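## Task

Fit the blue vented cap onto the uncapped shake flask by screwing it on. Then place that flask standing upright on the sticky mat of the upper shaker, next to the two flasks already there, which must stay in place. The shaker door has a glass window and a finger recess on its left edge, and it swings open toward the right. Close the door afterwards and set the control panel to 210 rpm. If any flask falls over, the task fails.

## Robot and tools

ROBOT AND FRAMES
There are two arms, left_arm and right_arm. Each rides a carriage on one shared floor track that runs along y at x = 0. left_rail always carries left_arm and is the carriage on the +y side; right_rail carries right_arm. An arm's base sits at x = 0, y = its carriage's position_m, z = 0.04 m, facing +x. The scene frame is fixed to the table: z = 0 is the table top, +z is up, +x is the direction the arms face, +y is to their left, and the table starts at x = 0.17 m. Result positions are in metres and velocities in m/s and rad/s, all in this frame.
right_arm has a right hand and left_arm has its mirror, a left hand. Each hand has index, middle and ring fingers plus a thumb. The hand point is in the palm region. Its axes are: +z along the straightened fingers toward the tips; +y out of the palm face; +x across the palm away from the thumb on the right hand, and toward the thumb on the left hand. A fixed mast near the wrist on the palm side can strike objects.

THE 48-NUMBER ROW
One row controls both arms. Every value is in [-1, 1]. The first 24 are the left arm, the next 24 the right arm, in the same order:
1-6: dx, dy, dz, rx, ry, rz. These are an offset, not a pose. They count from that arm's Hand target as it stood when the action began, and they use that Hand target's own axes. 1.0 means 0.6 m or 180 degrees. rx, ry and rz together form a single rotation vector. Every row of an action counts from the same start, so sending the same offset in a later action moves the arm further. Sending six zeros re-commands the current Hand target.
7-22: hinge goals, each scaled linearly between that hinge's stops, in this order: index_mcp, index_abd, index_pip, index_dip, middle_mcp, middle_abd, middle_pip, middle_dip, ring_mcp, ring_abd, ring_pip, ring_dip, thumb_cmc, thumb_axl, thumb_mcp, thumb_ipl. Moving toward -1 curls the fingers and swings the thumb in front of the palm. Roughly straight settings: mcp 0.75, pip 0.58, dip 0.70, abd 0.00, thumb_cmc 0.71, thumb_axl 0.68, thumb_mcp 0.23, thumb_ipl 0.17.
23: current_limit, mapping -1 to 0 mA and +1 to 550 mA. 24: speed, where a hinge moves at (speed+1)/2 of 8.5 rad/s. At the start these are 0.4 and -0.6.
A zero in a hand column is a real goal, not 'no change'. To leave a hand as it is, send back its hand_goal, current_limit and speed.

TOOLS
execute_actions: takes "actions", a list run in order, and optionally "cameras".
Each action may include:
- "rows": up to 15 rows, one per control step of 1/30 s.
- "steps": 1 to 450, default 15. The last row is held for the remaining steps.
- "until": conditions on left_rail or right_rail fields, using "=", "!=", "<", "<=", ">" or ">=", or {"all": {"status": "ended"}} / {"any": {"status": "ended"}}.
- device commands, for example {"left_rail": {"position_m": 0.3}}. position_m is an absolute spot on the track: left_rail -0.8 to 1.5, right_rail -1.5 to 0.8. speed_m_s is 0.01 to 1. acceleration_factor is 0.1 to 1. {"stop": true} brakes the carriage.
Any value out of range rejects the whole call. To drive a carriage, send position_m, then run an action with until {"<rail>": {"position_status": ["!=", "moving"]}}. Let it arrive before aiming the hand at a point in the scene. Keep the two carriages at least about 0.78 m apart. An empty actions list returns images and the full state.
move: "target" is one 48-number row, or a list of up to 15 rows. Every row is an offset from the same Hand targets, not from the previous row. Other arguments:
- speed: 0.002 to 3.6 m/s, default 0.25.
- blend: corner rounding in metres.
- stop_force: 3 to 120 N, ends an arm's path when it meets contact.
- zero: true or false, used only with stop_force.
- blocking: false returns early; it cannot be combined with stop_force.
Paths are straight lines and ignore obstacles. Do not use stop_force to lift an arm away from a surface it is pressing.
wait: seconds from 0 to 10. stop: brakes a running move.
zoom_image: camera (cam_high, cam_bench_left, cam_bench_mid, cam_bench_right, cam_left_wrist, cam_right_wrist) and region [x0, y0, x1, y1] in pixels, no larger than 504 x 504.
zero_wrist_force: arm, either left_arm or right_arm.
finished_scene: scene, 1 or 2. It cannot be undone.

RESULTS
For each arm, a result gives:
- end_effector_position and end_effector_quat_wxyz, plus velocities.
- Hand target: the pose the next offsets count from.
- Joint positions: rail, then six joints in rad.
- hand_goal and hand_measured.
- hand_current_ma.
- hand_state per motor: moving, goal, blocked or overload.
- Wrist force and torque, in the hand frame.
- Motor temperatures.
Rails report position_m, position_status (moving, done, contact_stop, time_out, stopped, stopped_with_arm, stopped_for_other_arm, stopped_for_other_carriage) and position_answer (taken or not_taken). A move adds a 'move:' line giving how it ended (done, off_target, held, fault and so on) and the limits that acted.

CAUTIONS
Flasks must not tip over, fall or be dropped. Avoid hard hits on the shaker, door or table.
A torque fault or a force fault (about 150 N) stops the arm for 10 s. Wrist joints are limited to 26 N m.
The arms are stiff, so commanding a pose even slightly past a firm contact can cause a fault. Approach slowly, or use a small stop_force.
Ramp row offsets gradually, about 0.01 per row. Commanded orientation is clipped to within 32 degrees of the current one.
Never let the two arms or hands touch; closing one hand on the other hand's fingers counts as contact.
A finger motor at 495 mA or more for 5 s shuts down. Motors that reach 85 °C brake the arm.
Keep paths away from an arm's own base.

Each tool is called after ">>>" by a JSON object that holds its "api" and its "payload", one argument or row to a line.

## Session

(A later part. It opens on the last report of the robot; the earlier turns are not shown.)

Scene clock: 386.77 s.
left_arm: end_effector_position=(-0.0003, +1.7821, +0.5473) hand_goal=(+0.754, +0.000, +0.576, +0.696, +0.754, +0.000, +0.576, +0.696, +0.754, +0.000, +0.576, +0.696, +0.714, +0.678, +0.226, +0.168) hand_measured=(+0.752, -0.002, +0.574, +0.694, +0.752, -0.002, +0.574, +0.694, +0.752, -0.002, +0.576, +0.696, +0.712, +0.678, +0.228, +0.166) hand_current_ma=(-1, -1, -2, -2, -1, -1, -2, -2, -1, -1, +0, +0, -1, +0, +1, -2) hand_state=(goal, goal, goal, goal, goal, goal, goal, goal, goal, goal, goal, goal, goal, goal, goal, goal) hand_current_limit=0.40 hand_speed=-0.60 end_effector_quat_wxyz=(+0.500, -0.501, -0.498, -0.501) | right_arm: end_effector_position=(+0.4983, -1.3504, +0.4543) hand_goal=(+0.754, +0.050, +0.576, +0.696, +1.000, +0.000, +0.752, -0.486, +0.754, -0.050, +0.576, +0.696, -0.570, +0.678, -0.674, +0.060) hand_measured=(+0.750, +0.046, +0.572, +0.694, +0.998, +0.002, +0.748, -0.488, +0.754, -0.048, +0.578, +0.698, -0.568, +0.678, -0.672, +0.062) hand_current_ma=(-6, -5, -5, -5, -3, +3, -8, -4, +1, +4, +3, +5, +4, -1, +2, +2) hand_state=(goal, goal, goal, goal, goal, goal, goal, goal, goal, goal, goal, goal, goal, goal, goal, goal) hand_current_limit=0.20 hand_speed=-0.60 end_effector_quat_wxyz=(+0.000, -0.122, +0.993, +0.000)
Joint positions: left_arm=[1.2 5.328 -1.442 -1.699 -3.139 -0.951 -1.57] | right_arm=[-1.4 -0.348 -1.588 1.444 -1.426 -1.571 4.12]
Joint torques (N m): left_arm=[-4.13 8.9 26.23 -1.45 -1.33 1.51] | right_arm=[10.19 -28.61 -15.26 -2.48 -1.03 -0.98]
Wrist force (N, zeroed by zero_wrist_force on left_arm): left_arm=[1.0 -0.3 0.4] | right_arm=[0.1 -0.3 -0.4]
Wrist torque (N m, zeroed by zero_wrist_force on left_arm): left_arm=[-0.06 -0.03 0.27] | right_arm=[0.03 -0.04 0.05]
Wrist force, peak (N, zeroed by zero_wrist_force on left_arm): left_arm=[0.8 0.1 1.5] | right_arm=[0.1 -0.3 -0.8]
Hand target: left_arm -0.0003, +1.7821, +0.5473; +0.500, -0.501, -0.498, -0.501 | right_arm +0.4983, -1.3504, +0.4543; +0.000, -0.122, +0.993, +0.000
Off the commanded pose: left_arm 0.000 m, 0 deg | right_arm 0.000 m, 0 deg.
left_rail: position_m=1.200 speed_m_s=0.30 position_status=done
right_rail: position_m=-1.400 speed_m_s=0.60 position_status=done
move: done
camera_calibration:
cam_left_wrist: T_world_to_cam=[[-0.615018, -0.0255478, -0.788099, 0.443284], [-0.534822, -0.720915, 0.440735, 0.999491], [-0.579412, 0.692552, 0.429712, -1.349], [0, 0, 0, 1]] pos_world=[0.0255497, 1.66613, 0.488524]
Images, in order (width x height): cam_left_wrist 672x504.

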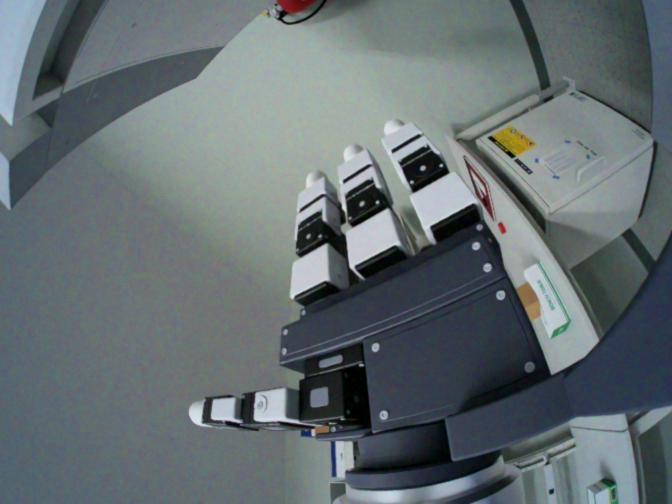

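>>> {"api": "execute_actions", "payload": {
  "actions": [
    {"left_rail":{"position_m":1.0,"speed_m_s":0.3,"acceleration_factor":0.4},"rows":[[0,0,0,0,0,0,0.754,0,0.576,-0.609,0.754,0,0.576,-0.609,0.754,0,0.576,-0.609,0.714,0.678,0.226,0.168,0.6,-0.5,0,0,0,0,0,0,0.754,0.05,0.576,0.696,1.0,0,0.752,-0.486,0.754,-0.05,0.576,0.696,-0.571,0.678,-0.674,0.059,0.2,-0.6]],"steps":200,"until":{"left_rail":{"position_status":["!=","moving"]}}}
  ]
}}

>>> {"api": "move", "payload": {
  "target": [0.0217,0.2667,0.3217,0,0,0,0.754,0,0.576,-0.609,0.754,0,0.576,-0.609,0.754,0,0.576,-0.609,0.714,0.678,0.226,0.168,0.6,-0.5,0,0,0,0,0,0,0.754,0.05,0.576,0.696,1.0,0,0.752,-0.486,0.754,-0.05,0.576,0.696,-0.571,0.678,-0.674,0.059,0.2,-0.6],
  "speed": 0.25,
  "cameras": ["cam_left_wrist"]
}}

Scene clock: 392.93 s.
left_arm: end_effector_position=(-0.0003, +1.5821, +0.5473) hand_goal=(+0.754, +0.000, +0.576, -0.608, +0.754, +0.000, +0.576, -0.608, +0.754, +0.000, +0.576, -0.608, +0.714, +0.678, +0.226, +0.168) hand_measured=(+0.752, -0.002, +0.574, -0.606, +0.752, -0.002, +0.574, -0.604, +0.752, -0.002, +0.576, -0.606, +0.712, +0.678, +0.228, +0.166) hand_current_ma=(-1, -1, -2, +2, -1, -1, -2, +2, -1, -1, +0, +2, -1, +0, +1, -2) hand_state=(goal, goal, goal, goal, goal, goal, goal, goal, goal, goal, goal, goal, goal, goal, goal, goal) hand_current_limit=0.60 hand_speed=-0.50 end_effector_quat_wxyz=(+0.500, -0.501, -0.498, -0.501) | right_arm: end_effector_position=(+0.4983, -1.3504, +0.4543) hand_goal=(+0.754, +0.050, +0.576, +0.696, +1.000, +0.000, +0.752, -0.486, +0.754, -0.050, +0.576, +0.696, -0.570, +0.678, -0.674, +0.060) hand_measured=(+0.750, +0.046, +0.572, +0.694, +0.998, +0.002, +0.748, -0.488, +0.754, -0.048, +0.578, +0.698, -0.568, +0.678, -0.672, +0.062) hand_current_ma=(-6, -5, -5, -5, -3, +3, -8, -4, +1, +4, +3, +5, +4, -1, +2, +2) hand_state=(goal, goal, goal, goal, goal, goal, goal, goal, goal, goal, goal, goal, goal, goal, goal, goal) hand_current_limit=0.20 hand_speed=-0.60 end_effector_quat_wxyz=(+0.000, -0.122, +0.993, +0.000)
Joint positions: left_arm=[1 5.328 -1.442 -1.699 -3.139 -0.951 -1.57] | right_arm=[-1.4 -0.348 -1.588 1.444 -1.426 -1.571 4.12]
Joint torques (N m): left_arm=[-3.81 11.35 22.14 -0.01 -1.07 1.35] | right_arm=[9.89 -28.46 -14.75 -2.53 -1.09 -0.92]
Wrist force (N, zeroed by zero_wrist_force on left_arm): left_arm=[1.1 -0.2 0.3] | right_arm=[0.0 -0.1 -0.1]
Wrist torque (N m, zeroed by zero_wrist_force on left_arm): left_arm=[-0.06 -0.03 0.28] | right_arm=[0.03 -0.04 0.04]
Wrist force, peak (N, zeroed by zero_wrist_force on left_arm): left_arm=[1.5 -0.6 0.6] | right_arm=[-0.1 -0.4 -1.0]
Hand target: left_arm -0.0003, +1.5821, +0.5473; +0.500, -0.501, -0.498, -0.501 | right_arm +0.4983, -1.3504, +0.4543; +0.000, -0.122, +0.993, +0.000
Off the commanded pose: left_arm 0.000 m, 0 deg | right_arm 0.000 m, 0 deg.
left_rail: position_m=1.000 speed_m_s=0.30 position_status=done
right_rail: position_m=-1.400 speed_m_s=0.60 position_status=done

Scene clock: 394.63 s.
left_arm: end_effector_position=(+0.1605, +1.7744, +0.5603) hand_goal=(+0.754, +0.000, +0.576, -0.608, +0.754, +0.000, +0.576, -0.608, +0.754, +0.000, +0.576, -0.608, +0.714, +0.678, +0.226, +0.168) hand_measured=(+0.752, -0.002, +0.574, -0.606, +0.752, -0.002, +0.574, -0.606, +0.752, -0.002, +0.576, -0.606, +0.712, +0.678, +0.228, +0.166) hand_current_ma=(-1, -1, -2, +2, -1, -1, -2, +2, -1, -1, +0, +2, -1, +0, +1, -2) hand_state=(goal, goal, goal, goal, goal, goal, goal, goal, goal, goal, goal, goal, goal, goal, goal, goal) hand_current_limit=0.60 hand_speed=-0.50 end_effector_quat_wxyz=(+0.500, -0.501, -0.498, -0.501) | right_arm: end_effector_position=(+0.4983, -1.3504, +0.4543) hand_goal=(+0.754, +0.050, +0.576, +0.696, +1.000, +0.000, +0.752, -0.486, +0.754, -0.050, +0.576, +0.696, -0.570, +0.678, -0.674, +0.060) hand_measured=(+0.750, +0.046, +0.572, +0.694, +0.998, +0.002, +0.748, -0.488, +0.754, -0.048, +0.578, +0.698, -0.568, +0.678, -0.672, +0.062) hand_current_ma=(-6, -5, -5, -5, -3, +3, -8, -4, +1, +4, +3, +5, +4, -1, +2, +2) hand_state=(goal, goal, goal, goal, goal, goal, goal, goal, goal, goal, goal, goal, goal, goal, goal, goal) hand_current_limit=0.20 hand_speed=-0.60 end_effector_quat_wxyz=(+0.000, -0.122, +0.993, +0.000)
Joint positions: left_arm=[1 4.821 -1.914 -1.14 -3.227 -1.458 -1.568] | right_arm=[-1.4 -0.348 -1.588 1.444 -1.426 -1.571 4.12]
Joint torques (N m): left_arm=[-5.83 28 25.93 -0.82 -1.33 1.48] | right_arm=[10.13 -27.93 -16.25 -2.77 -1.09 -0.79]
Wrist force (N, zeroed by zero_wrist_force on left_arm): left_arm=[1.0 -0.5 0.4] | right_arm=[0.2 -0.2 -0.2]
Wrist torque (N m, zeroed by zero_wrist_force on left_arm): left_arm=[-0.13 -0.03 0.25] | right_arm=[0.02 -0.06 0.06]
Wrist force, peak (N, zeroed by zero_wrist_force on left_arm): left_arm=[1.1 0.9 1.7] | right_arm=[0.1 -0.5 -0.5]
Hand target: left_arm +0.1605, +1.7744, +0.5603; +0.500, -0.501, -0.498, -0.501 | right_arm +0.4983, -1.3504, +0.4543; +0.000, -0.122, +0.993, +0.000
Off the commanded pose: left_arm 0.000 m, 0 deg | right_arm 0.000 m, 0 deg.
left_rail: position_m=1.000 speed_m_s=0.30 position_status=done
right_rail: position_m=-1.400 speed_m_s=0.60 position_status=done
move: done
camera_calibration:
cam_left_wrist: T_world_to_cam=[[-0.615018, -0.0255478, -0.788099, 0.552228], [-0.534822, -0.720915, 0.440735, 1.07421], [-0.579412, 0.692552, 0.429712, -1.25608], [0, 0, 0, 1]] pos_world=[0.18635, 1.65843, 0.501524]
Images, in order (width x height): cam_left_wrist 672x504.

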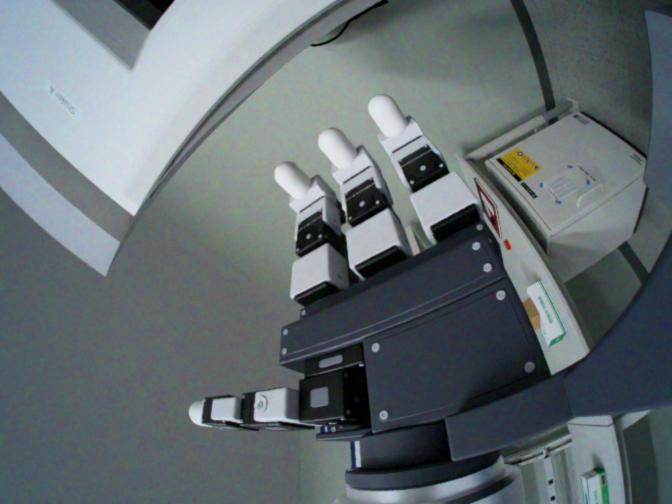

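>>> {"api": "move", "payload": {
  "target": [0,0.10,0,0,0,0,0.754,0,0.576,-0.609,0.754,0,0.576,-0.609,0.754,0,0.576,-0.609,0.714,0.678,0.226,0.168,0.6,-0.5,0,0,0,0,0,0,0.754,0.05,0.576,0.696,1.0,0,0.752,-0.486,0.754,-0.05,0.576,0.696,-0.571,0.678,-0.674,0.059,0.2,-0.6],
  "speed": 0.1
}}

>>> {"api": "move", "payload": {
  "target": [0,0.07,0,0,0,0,0.754,0,0.576,-0.609,0.754,0,0.576,-0.609,0.754,0,0.576,-0.609,0.714,0.678,0.226,0.168,0.6,-0.5,0,0,0,0,0,0,0.754,0.05,0.576,0.696,1.0,0,0.752,-0.486,0.754,-0.05,0.576,0.696,-0.571,0.678,-0.674,0.059,0.2,-0.6],
  "speed": 0.03,
  "stop_force": 4,
  "cameras": ["cam_left_wrist"]
}}

>>> {"api": "zoom_image", "payload": {
  "camera": "cam_left_wrist",
  "region": [200, 0, 460, 200]
}}

Scene clock: 396.13 s.
left_arm: end_effector_position=(+0.2205, +1.7742, +0.5601) hand_goal=(+0.754, +0.000, +0.576, -0.608, +0.754, +0.000, +0.576, -0.608, +0.754, +0.000, +0.576, -0.608, +0.714, +0.678, +0.226, +0.168) hand_measured=(+0.752, -0.002, +0.574, -0.606, +0.752, -0.002, +0.574, -0.606, +0.752, -0.002, +0.576, -0.606, +0.712, +0.678, +0.228, +0.166) hand_current_ma=(-1, -1, -2, +2, -1, -1, -2, +2, -1, -1, +0, +2, -1, +0, +1, -2) hand_state=(goal, goal, goal, goal, goal, goal, goal, goal, goal, goal, goal, goal, goal, goal, goal, goal) hand_current_limit=0.60 hand_speed=-0.50 end_effector_quat_wxyz=(+0.500, -0.501, -0.498, -0.501) | right_arm: end_effector_position=(+0.4983, -1.3504, +0.4543) hand_goal=(+0.754, +0.050, +0.576, +0.696, +1.000, +0.000, +0.752, -0.486, +0.754, -0.050, +0.576, +0.696, -0.570, +0.678, -0.674, +0.060) hand_measured=(+0.750, +0.046, +0.572, +0.694, +0.998, +0.002, +0.748, -0.488, +0.754, -0.048, +0.578, +0.698, -0.568, +0.678, -0.672, +0.062) hand_current_ma=(-6, -5, -5, -5, -3, +3, -8, -4, +1, +4, +3, +5, +4, -1, +2, +2) hand_state=(goal, goal, goal, goal, goal, goal, goal, goal, goal, goal, goal, goal, goal, goal, goal, goal) hand_current_limit=0.20 hand_speed=-0.60 end_effector_quat_wxyz=(+0.000, -0.122, +0.993, +0.000)
Joint positions: left_arm=[1 4.71 -1.944 -1.1 -3.238 -1.569 -1.568] | right_arm=[-1.4 -0.348 -1.588 1.444 -1.426 -1.571 4.12]
Joint torques (N m): left_arm=[-4.24 29.85 26.5 -0.95 -1.29 1.57] | right_arm=[10.9 -28.33 -15.25 -2.52 -0.87 -0.8]
Wrist force (N, zeroed by zero_wrist_force on left_arm): left_arm=[1.3 -0.5 0.3] | right_arm=[0.0 -0.3 -0.7]
Wrist torque (N m, zeroed by zero_wrist_force on left_arm): left_arm=[-0.09 -0.06 0.24] | right_arm=[0.07 -0.03 0.04]
Wrist force, peak (N, zeroed by zero_wrist_force on left_arm): left_arm=[0.6 -1.7 0.1] | right_arm=[0.0 -0.3 -0.7]
Hand target: left_arm +0.2205, +1.7742, +0.5601; +0.500, -0.501, -0.498, -0.501 | right_arm +0.4983, -1.3504, +0.4543; +0.000, -0.122, +0.993, +0.000
Off the commanded pose: left_arm 0.000 m, 0 deg | right_arm 0.000 m, 0 deg.
left_rail: position_m=1.000 speed_m_s=0.30 position_status=done
right_rail: position_m=-1.400 speed_m_s=0.60 position_status=done
move: done

Scene clock: 398.57 s.
left_arm: end_effector_position=(+0.2600, +1.7740, +0.5600) hand_goal=(+0.754, +0.000, +0.576, -0.608, +0.754, +0.000, +0.576, -0.608, +0.754, +0.000, +0.576, -0.608, +0.714, +0.678, +0.226, +0.168) hand_measured=(+0.758, -0.002, +0.576, -0.610, +0.758, -0.002, +0.576, -0.610, +0.756, -0.002, +0.576, -0.610, +0.712, +0.678, +0.228, +0.166) hand_current_ma=(+5, -1, +0, -1, +3, -1, +0, -1, +2, -1, +0, -1, -1, +0, +1, -2) hand_state=(goal, goal, goal, goal, goal, goal, goal, goal, goal, goal, goal, goal, goal, goal, goal, goal) hand_current_limit=0.60 hand_speed=-0.50 end_effector_quat_wxyz=(+0.500, -0.501, -0.498, -0.501) | right_arm: end_effector_position=(+0.4983, -1.3504, +0.4543) hand_goal=(+0.754, +0.050, +0.576, +0.696, +1.000, +0.000, +0.752, -0.486, +0.754, -0.050, +0.576, +0.696, -0.570, +0.678, -0.674, +0.060) hand_measured=(+0.750, +0.046, +0.572, +0.694, +0.998, +0.002, +0.748, -0.488, +0.754, -0.048, +0.578, +0.698, -0.568, +0.678, -0.672, +0.062) hand_current_ma=(-6, -5, -5, -5, -3, +3, -8, -4, +1, +4, +3, +5, +4, -1, +2, +2) hand_state=(goal, goal, goal, goal, goal, goal, goal, goal, goal, goal, goal, goal, goal, goal, goal, goal) hand_current_limit=0.20 hand_speed=-0.60 end_effector_quat_wxyz=(+0.000, -0.122, +0.993, +0.000)
Joint positions: left_arm=[1 4.638 -1.972 -1.059 -3.25 -1.641 -1.568] | right_arm=[-1.4 -0.348 -1.588 1.444 -1.426 -1.571 4.12]
Joint torques (N m): left_arm=[9.18 48.4 14.21 4.95 1.46 1.06] | right_arm=[10.63 -27.99 -15.32 -2.63 -1.18 -0.77]
Wrist force (N, zeroed by zero_wrist_force on left_arm): left_arm=[1.3 -0.2 0.2] | right_arm=[0.2 0.2 -0.3]
Wrist torque (N m, zeroed by zero_wrist_force on left_arm): left_arm=[-0.04 -0.08 0.24] | right_arm=[0.09 -0.07 0.07]
Wrist force, peak (N, zeroed by zero_wrist_force on left_arm): left_arm=[1.2 -5.2 -1.8] | right_arm=[0.4 -0.2 -0.7]
Hand target: left_arm +0.2600, +1.7740, +0.5600; +0.500, -0.501, -0.498, -0.501 (not the last commanded pose) | right_arm +0.4983, -1.3504, +0.4543; +0.000, -0.122, +0.993, +0.000
Off the commanded pose: left_arm 0.003 m, 0 deg | right_arm 0.000 m, 0 deg.
left_rail: position_m=1.000 speed_m_s=0.30 position_status=done
right_rail: position_m=-1.400 speed_m_s=0.60 position_status=done
move: contact (left_arm)
camera_calibration:
cam_left_wrist: T_world_to_cam=[[-0.615018, -0.0255478, -0.788099, 0.613254], [-0.534822, -0.720915, 0.440735, 1.12722], [-0.579412, 0.692552, 0.429712, -1.19807], [0, 0, 0, 1]] pos_world=[0.28585, 1.65803, 0.501324]
Images, in order (width x height): cam_left_wrist 672x504.

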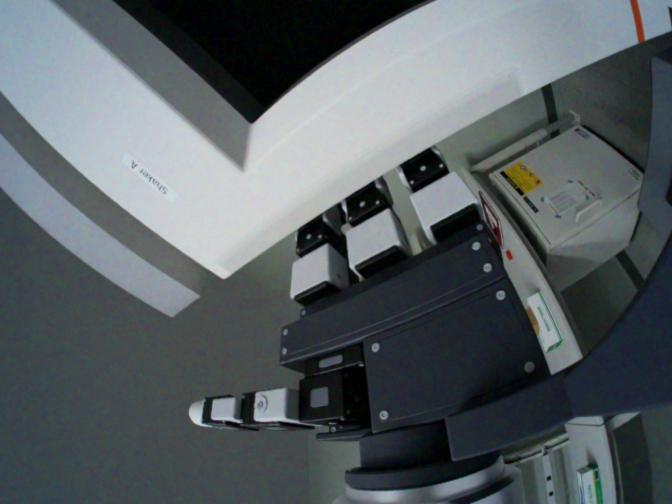

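Scaled by 1.938 from the camera's 672x504 image, which has a finer 960x720 frame.

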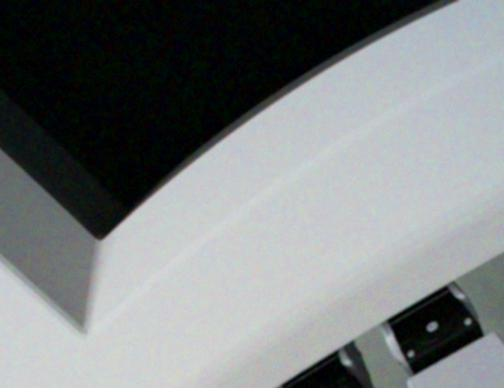

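>>> {"api": "move", "payload": {
  "target": [0,-0.002,-0.07,0,0,0,0.754,0,0.576,-0.609,0.754,0,0.576,-0.609,0.754,0,0.576,-0.609,0.714,0.678,0.226,0.168,0.75,-0.5,0,0,0,0,0,0,0.754,0.05,0.576,0.696,1.0,0,0.752,-0.486,0.754,-0.05,0.576,0.696,-0.571,0.678,-0.674,0.059,0.2,-0.6],
  "speed": 0.03,
  "stop_force": 30,
  "cameras": ["cam_left_wrist"]
}}

Scene clock: 401.40 s.
left_arm: end_effector_position=(+0.2586, +1.7320, +0.5599) hand_goal=(+0.754, +0.000, +0.576, -0.608, +0.754, +0.000, +0.576, -0.608, +0.754, +0.000, +0.576, -0.608, +0.714, +0.678, +0.226, +0.168) hand_measured=(+0.754, -0.002, +0.580, -0.606, +0.754, -0.002, +0.580, -0.604, +0.754, -0.002, +0.578, -0.606, +0.712, +0.678, +0.228, +0.166) hand_current_ma=(+0, -1, +2, +2, +0, -1, +2, +2, +0, -1, +2, +2, -1, +0, +1, -2) hand_state=(goal, goal, goal, goal, goal, goal, goal, goal, goal, goal, goal, goal, goal, goal, goal, goal) hand_current_limit=0.75 hand_speed=-0.50 end_effector_quat_wxyz=(+0.500, -0.501, -0.498, -0.501) | right_arm: end_effector_position=(+0.4983, -1.3504, +0.4543) hand_goal=(+0.754, +0.050, +0.576, +0.696, +1.000, +0.000, +0.752, -0.486, +0.754, -0.050, +0.576, +0.696, -0.570, +0.678, -0.674, +0.060) hand_measured=(+0.750, +0.046, +0.572, +0.694, +0.998, +0.002, +0.748, -0.488, +0.754, -0.048, +0.578, +0.698, -0.568, +0.678, -0.672, +0.062) hand_current_ma=(-6, -5, -5, -5, -3, +3, -8, -4, +1, +4, +3, +5, +4, -1, +2, +2) hand_state=(goal, goal, goal, goal, goal, goal, goal, goal, goal, goal, goal, goal, goal, goal, goal, goal) hand_current_limit=0.20 hand_speed=-0.60 end_effector_quat_wxyz=(+0.000, -0.122, +0.993, +0.000)
Joint positions: left_arm=[1 4.635 -1.865 -1.207 -3.21 -1.644 -1.568] | right_arm=[-1.4 -0.348 -1.588 1.444 -1.426 -1.571 4.12]
Joint torques (N m): left_arm=[-6.34 43.41 13.28 4.98 -1.27 1.03] | right_arm=[10.5 -27.62 -15.75 -2.54 -0.83 -0.73]
Wrist force (N, zeroed by zero_wrist_force on left_arm): left_arm=[1.1 0.1 0.6] | right_arm=[0.3 -0.1 -0.4]
Wrist torque (N m, zeroed by zero_wrist_force on left_arm): left_arm=[-0.06 -0.02 0.24] | right_arm=[0.06 -0.08 0.06]
Wrist force, peak (N, zeroed by zero_wrist_force on left_arm): left_arm=[1.1 7.3 22.3] | right_arm=[0.2 -0.8 -0.5]
Hand target: left_arm +0.2586, +1.7320, +0.5599; +0.500, -0.501, -0.498, -0.501 | right_arm +0.4983, -1.3504, +0.4543; +0.000, -0.122, +0.993, +0.000
Off the commanded pose: left_arm 0.000 m, 0 deg | right_arm 0.000 m, 0 deg.
left_rail: position_m=1.000 speed_m_s=0.30 position_status=done
right_rail: position_m=-1.400 speed_m_s=0.60 position_status=done
move: done
camera_calibration:
cam_left_wrist: T_world_to_cam=[[-0.615018, -0.0255478, -0.788099, 0.611241], [-0.534822, -0.720915, 0.440735, 1.09624], [-0.579412, 0.692552, 0.429712, -1.16975], [0, 0, 0, 1]] pos_world=[0.28445, 1.61603, 0.501224]
Images, in order (width x height): cam_left_wrist 672x504.

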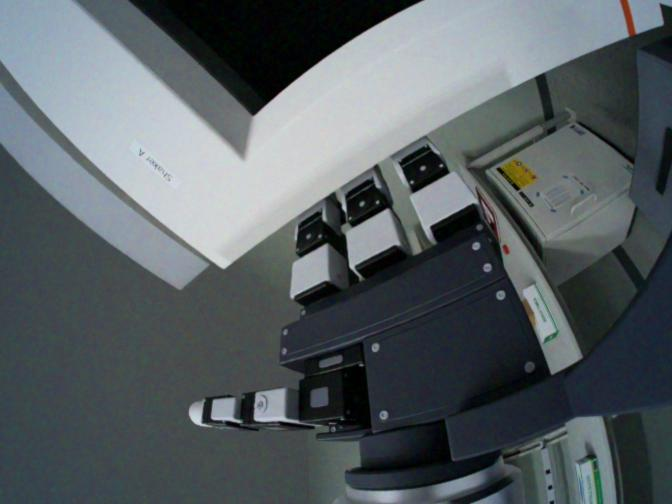

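>>> {"api": "move", "payload": {
  "target": [0,0.02,-0.2,0,0,0,0.754,0,0.576,-0.609,0.754,0,0.576,-0.609,0.754,0,0.576,-0.609,0.714,0.678,0.226,0.168,0.75,-0.5,0,0,0,0,0,0,0.754,0.05,0.576,0.696,1.0,0,0.752,-0.486,0.754,-0.05,0.576,0.696,-0.571,0.678,-0.674,0.059,0.2,-0.6],
  "speed": 0.06,
  "stop_force": 30,
  "cameras": ["cam_left_wrist","cam_bench_left"]
}}

Scene clock: 404.93 s.
left_arm: end_effector_position=(+0.2701, +1.6120, +0.5597) hand_goal=(+0.754, +0.000, +0.576, -0.608, +0.754, +0.000, +0.576, -0.608, +0.754, +0.000, +0.576, -0.608, +0.714, +0.678, +0.226, +0.168) hand_measured=(+0.756, -0.002, +0.580, -0.606, +0.756, -0.002, +0.580, -0.604, +0.756, -0.002, +0.578, -0.606, +0.712, +0.678, +0.228, +0.166) hand_current_ma=(+1, -1, +2, +2, +1, -1, +2, +2, +1, -1, +2, +2, -1, +0, +1, -2) hand_state=(goal, goal, goal, goal, goal, goal, goal, goal, goal, goal, goal, goal, goal, goal, goal, goal) hand_current_limit=0.75 hand_speed=-0.50 end_effector_quat_wxyz=(+0.500, -0.501, -0.498, -0.501) | right_arm: end_effector_position=(+0.4983, -1.3504, +0.4543) hand_goal=(+0.754, +0.050, +0.576, +0.696, +1.000, +0.000, +0.752, -0.486, +0.754, -0.050, +0.576, +0.696, -0.570, +0.678, -0.674, +0.060) hand_measured=(+0.750, +0.046, +0.572, +0.694, +0.998, +0.002, +0.748, -0.488, +0.754, -0.048, +0.578, +0.698, -0.568, +0.678, -0.672, +0.062) hand_current_ma=(-6, -5, -5, -5, -3, +3, -8, -4, +1, +4, +3, +5, +4, -1, +2, +2) hand_state=(goal, goal, goal, goal, goal, goal, goal, goal, goal, goal, goal, goal, goal, goal, goal, goal) hand_current_limit=0.20 hand_speed=-0.60 end_effector_quat_wxyz=(+0.000, -0.122, +0.993, +0.000)
Joint positions: left_arm=[1 4.583 -1.597 -1.522 -3.163 -1.696 -1.568] | right_arm=[-1.4 -0.348 -1.588 1.444 -1.426 -1.571 4.12]
Joint torques (N m): left_arm=[-4.71 31.5 14.13 5 -1.3 1.14] | right_arm=[10.87 -27.71 -15.88 -2.57 -0.89 -0.53]
Wrist force (N, zeroed by zero_wrist_force on left_arm): left_arm=[0.9 -0.2 0.5] | right_arm=[0.1 -0.2 -0.3]
Wrist torque (N m, zeroed by zero_wrist_force on left_arm): left_arm=[-0.07 -0.01 0.22] | right_arm=[0.03 -0.06 0.04]
Wrist force, peak (N, zeroed by zero_wrist_force on left_arm): left_arm=[1.0 1.0 3.8] | right_arm=[0.3 0.0 -0.7]
Hand target: left_arm +0.2701, +1.6120, +0.5597; +0.500, -0.501, -0.498, -0.501 | right_arm +0.4983, -1.3504, +0.4543; +0.000, -0.122, +0.993, +0.000
Off the commanded pose: left_arm 0.000 m, 0 deg | right_arm 0.000 m, 0 deg.
left_rail: position_m=1.000 speed_m_s=0.30 position_status=done
right_rail: position_m=-1.400 speed_m_s=0.60 position_status=done
move: done
camera_calibration:
cam_left_wrist: T_world_to_cam=[[-0.615018, -0.0255478, -0.788099, 0.615009], [-0.534822, -0.720915, 0.440735, 1.01594], [-0.579412, 0.692552, 0.429712, -1.07978], [0, 0, 0, 1]] pos_world=[0.29595, 1.49593, 0.500924]
Images, in order (width x height): cam_bench_left 672x504, cam_left_wrist 672x504.

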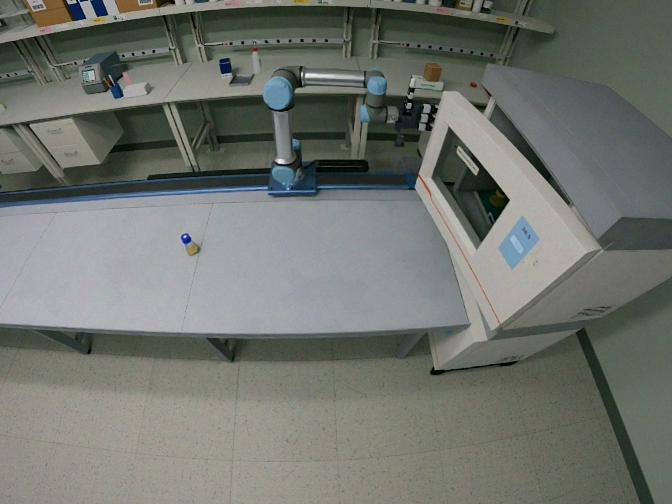

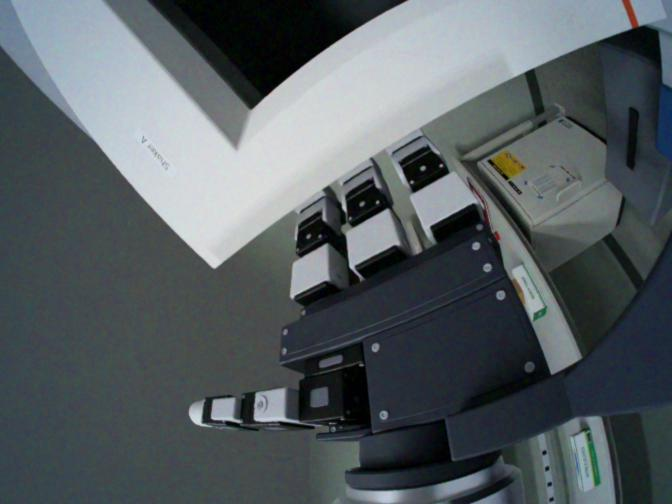

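>>> {"api": "move", "payload": {
  "target": [
    [0,0.04,-0.1493,0,0,0,0.754,0,0.576,-0.609,0.754,0,0.576,-0.609,0.754,0,0.576,-0.609,0.714,0.678,0.226,0.168,0.75,-0.5,0,0,0,0,0,0,0.754,0.05,0.576,0.696,1.0,0,0.752,-0.486,0.754,-0.05,0.576,0.696,-0.571,0.678,-0.674,0.059,0.2,-0.6],
    [0,0.09,-0.27,0,0,0,0.754,0,0.576,-0.609,0.754,0,0.576,-0.609,0.754,0,0.576,-0.609,0.714,0.678,0.226,0.168,0.75,-0.5,0,0,0,0,0,0,0.754,0.05,0.576,0.696,1.0,0,0.752,-0.486,0.754,-0.05,0.576,0.696,-0.571,0.678,-0.674,0.059,0.2,-0.6]
  ],
  "speed": 0.1,
  "blend": 0.02,
  "stop_force": 30,
  "cameras": ["cam_left_wrist","cam_bench_left"]
}}

Scene clock: 410.33 s.
left_arm: end_effector_position=(+0.3235, +1.4497, +0.5592) hand_goal=(+0.754, +0.000, +0.576, -0.608, +0.754, +0.000, +0.576, -0.608, +0.754, +0.000, +0.576, -0.608, +0.714, +0.678, +0.226, +0.168) hand_measured=(+0.756, -0.002, +0.580, -0.606, +0.756, -0.002, +0.580, -0.604, +0.756, -0.002, +0.578, -0.606, +0.712, +0.678, +0.228, +0.166) hand_current_ma=(+2, -1, +2, +2, +2, -1, +2, +2, +2, -1, +2, +2, -1, +0, +1, -2) hand_state=(goal, goal, goal, goal, goal, goal, goal, goal, goal, goal, goal, goal, goal, goal, goal, goal) hand_current_limit=0.75 hand_speed=-0.50 end_effector_quat_wxyz=(+0.500, -0.501, -0.498, -0.501) | right_arm: end_effector_position=(+0.4983, -1.3504, +0.4543) hand_goal=(+0.754, +0.050, +0.576, +0.696, +1.000, +0.000, +0.752, -0.486, +0.754, -0.050, +0.576, +0.696, -0.570, +0.678, -0.674, +0.060) hand_measured=(+0.750, +0.046, +0.572, +0.694, +0.998, +0.002, +0.748, -0.488, +0.754, -0.048, +0.578, +0.698, -0.568, +0.678, -0.672, +0.062) hand_current_ma=(-6, -5, -5, -5, -3, +3, -8, -4, +1, +4, +3, +5, +4, -1, +2, +2) hand_state=(goal, goal, goal, goal, goal, goal, goal, goal, goal, goal, goal, goal, goal, goal, goal, goal) hand_current_limit=0.20 hand_speed=-0.60 end_effector_quat_wxyz=(+0.000, -0.122, +0.993, +0.000)
Joint positions: left_arm=[1 4.314 -1.342 -1.75 -3.189 -1.965 -1.567] | right_arm=[-1.4 -0.348 -1.588 1.444 -1.426 -1.571 4.12]
Joint torques (N m): left_arm=[-5.19 21.54 12.53 -1.08 -1.21 1.05] | right_arm=[10.06 -28.23 -14.47 -2.53 -0.79 -0.44]
Wrist force (N, zeroed by zero_wrist_force on left_arm): left_arm=[0.8 -0.2 0.3] | right_arm=[0.2 -0.1 -0.4]
Wrist torque (N m, zeroed by zero_wrist_force on left_arm): left_arm=[-0.09 -0.01 0.21] | right_arm=[0.06 -0.07 0.07]
Wrist force, peak (N, zeroed by zero_wrist_force on left_arm): left_arm=[0.8 1.4 8.3] | right_arm=[-0.2 -0.4 -0.8]
Hand target: left_arm +0.3235, +1.4497, +0.5592; +0.500, -0.501, -0.498, -0.501 | right_arm +0.4983, -1.3504, +0.4543; +0.000, -0.122, +0.993, +0.000
Off the commanded pose: left_arm 0.000 m, 0 deg | right_arm 0.000 m, 0 deg.
left_rail: position_m=1.000 speed_m_s=0.30 position_status=done
right_rail: position_m=-1.400 speed_m_s=0.60 position_status=done
move: done
camera_calibration:
cam_left_wrist: T_world_to_cam=[[-0.615018, -0.0255478, -0.788099, 0.643313], [-0.534822, -0.720915, 0.440735, 0.927789], [-0.579412, 0.692552, 0.429712, -0.936296], [0, 0, 0, 1]] pos_world=[0.34935, 1.33373, 0.500424]
Images, in order (width x height): cam_bench_left 672x504, cam_left_wrist 672x504.

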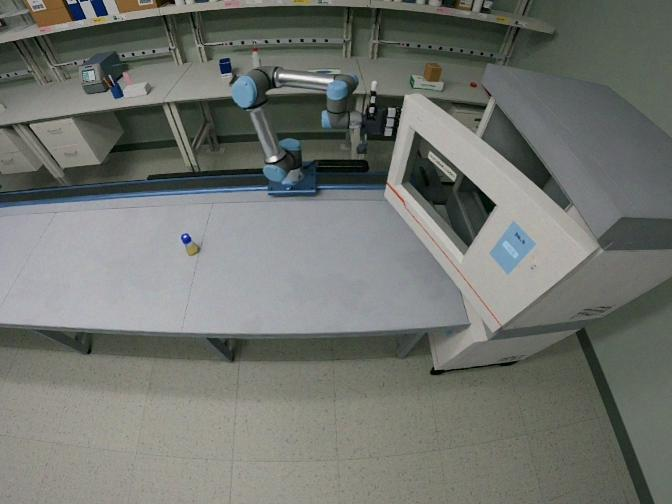

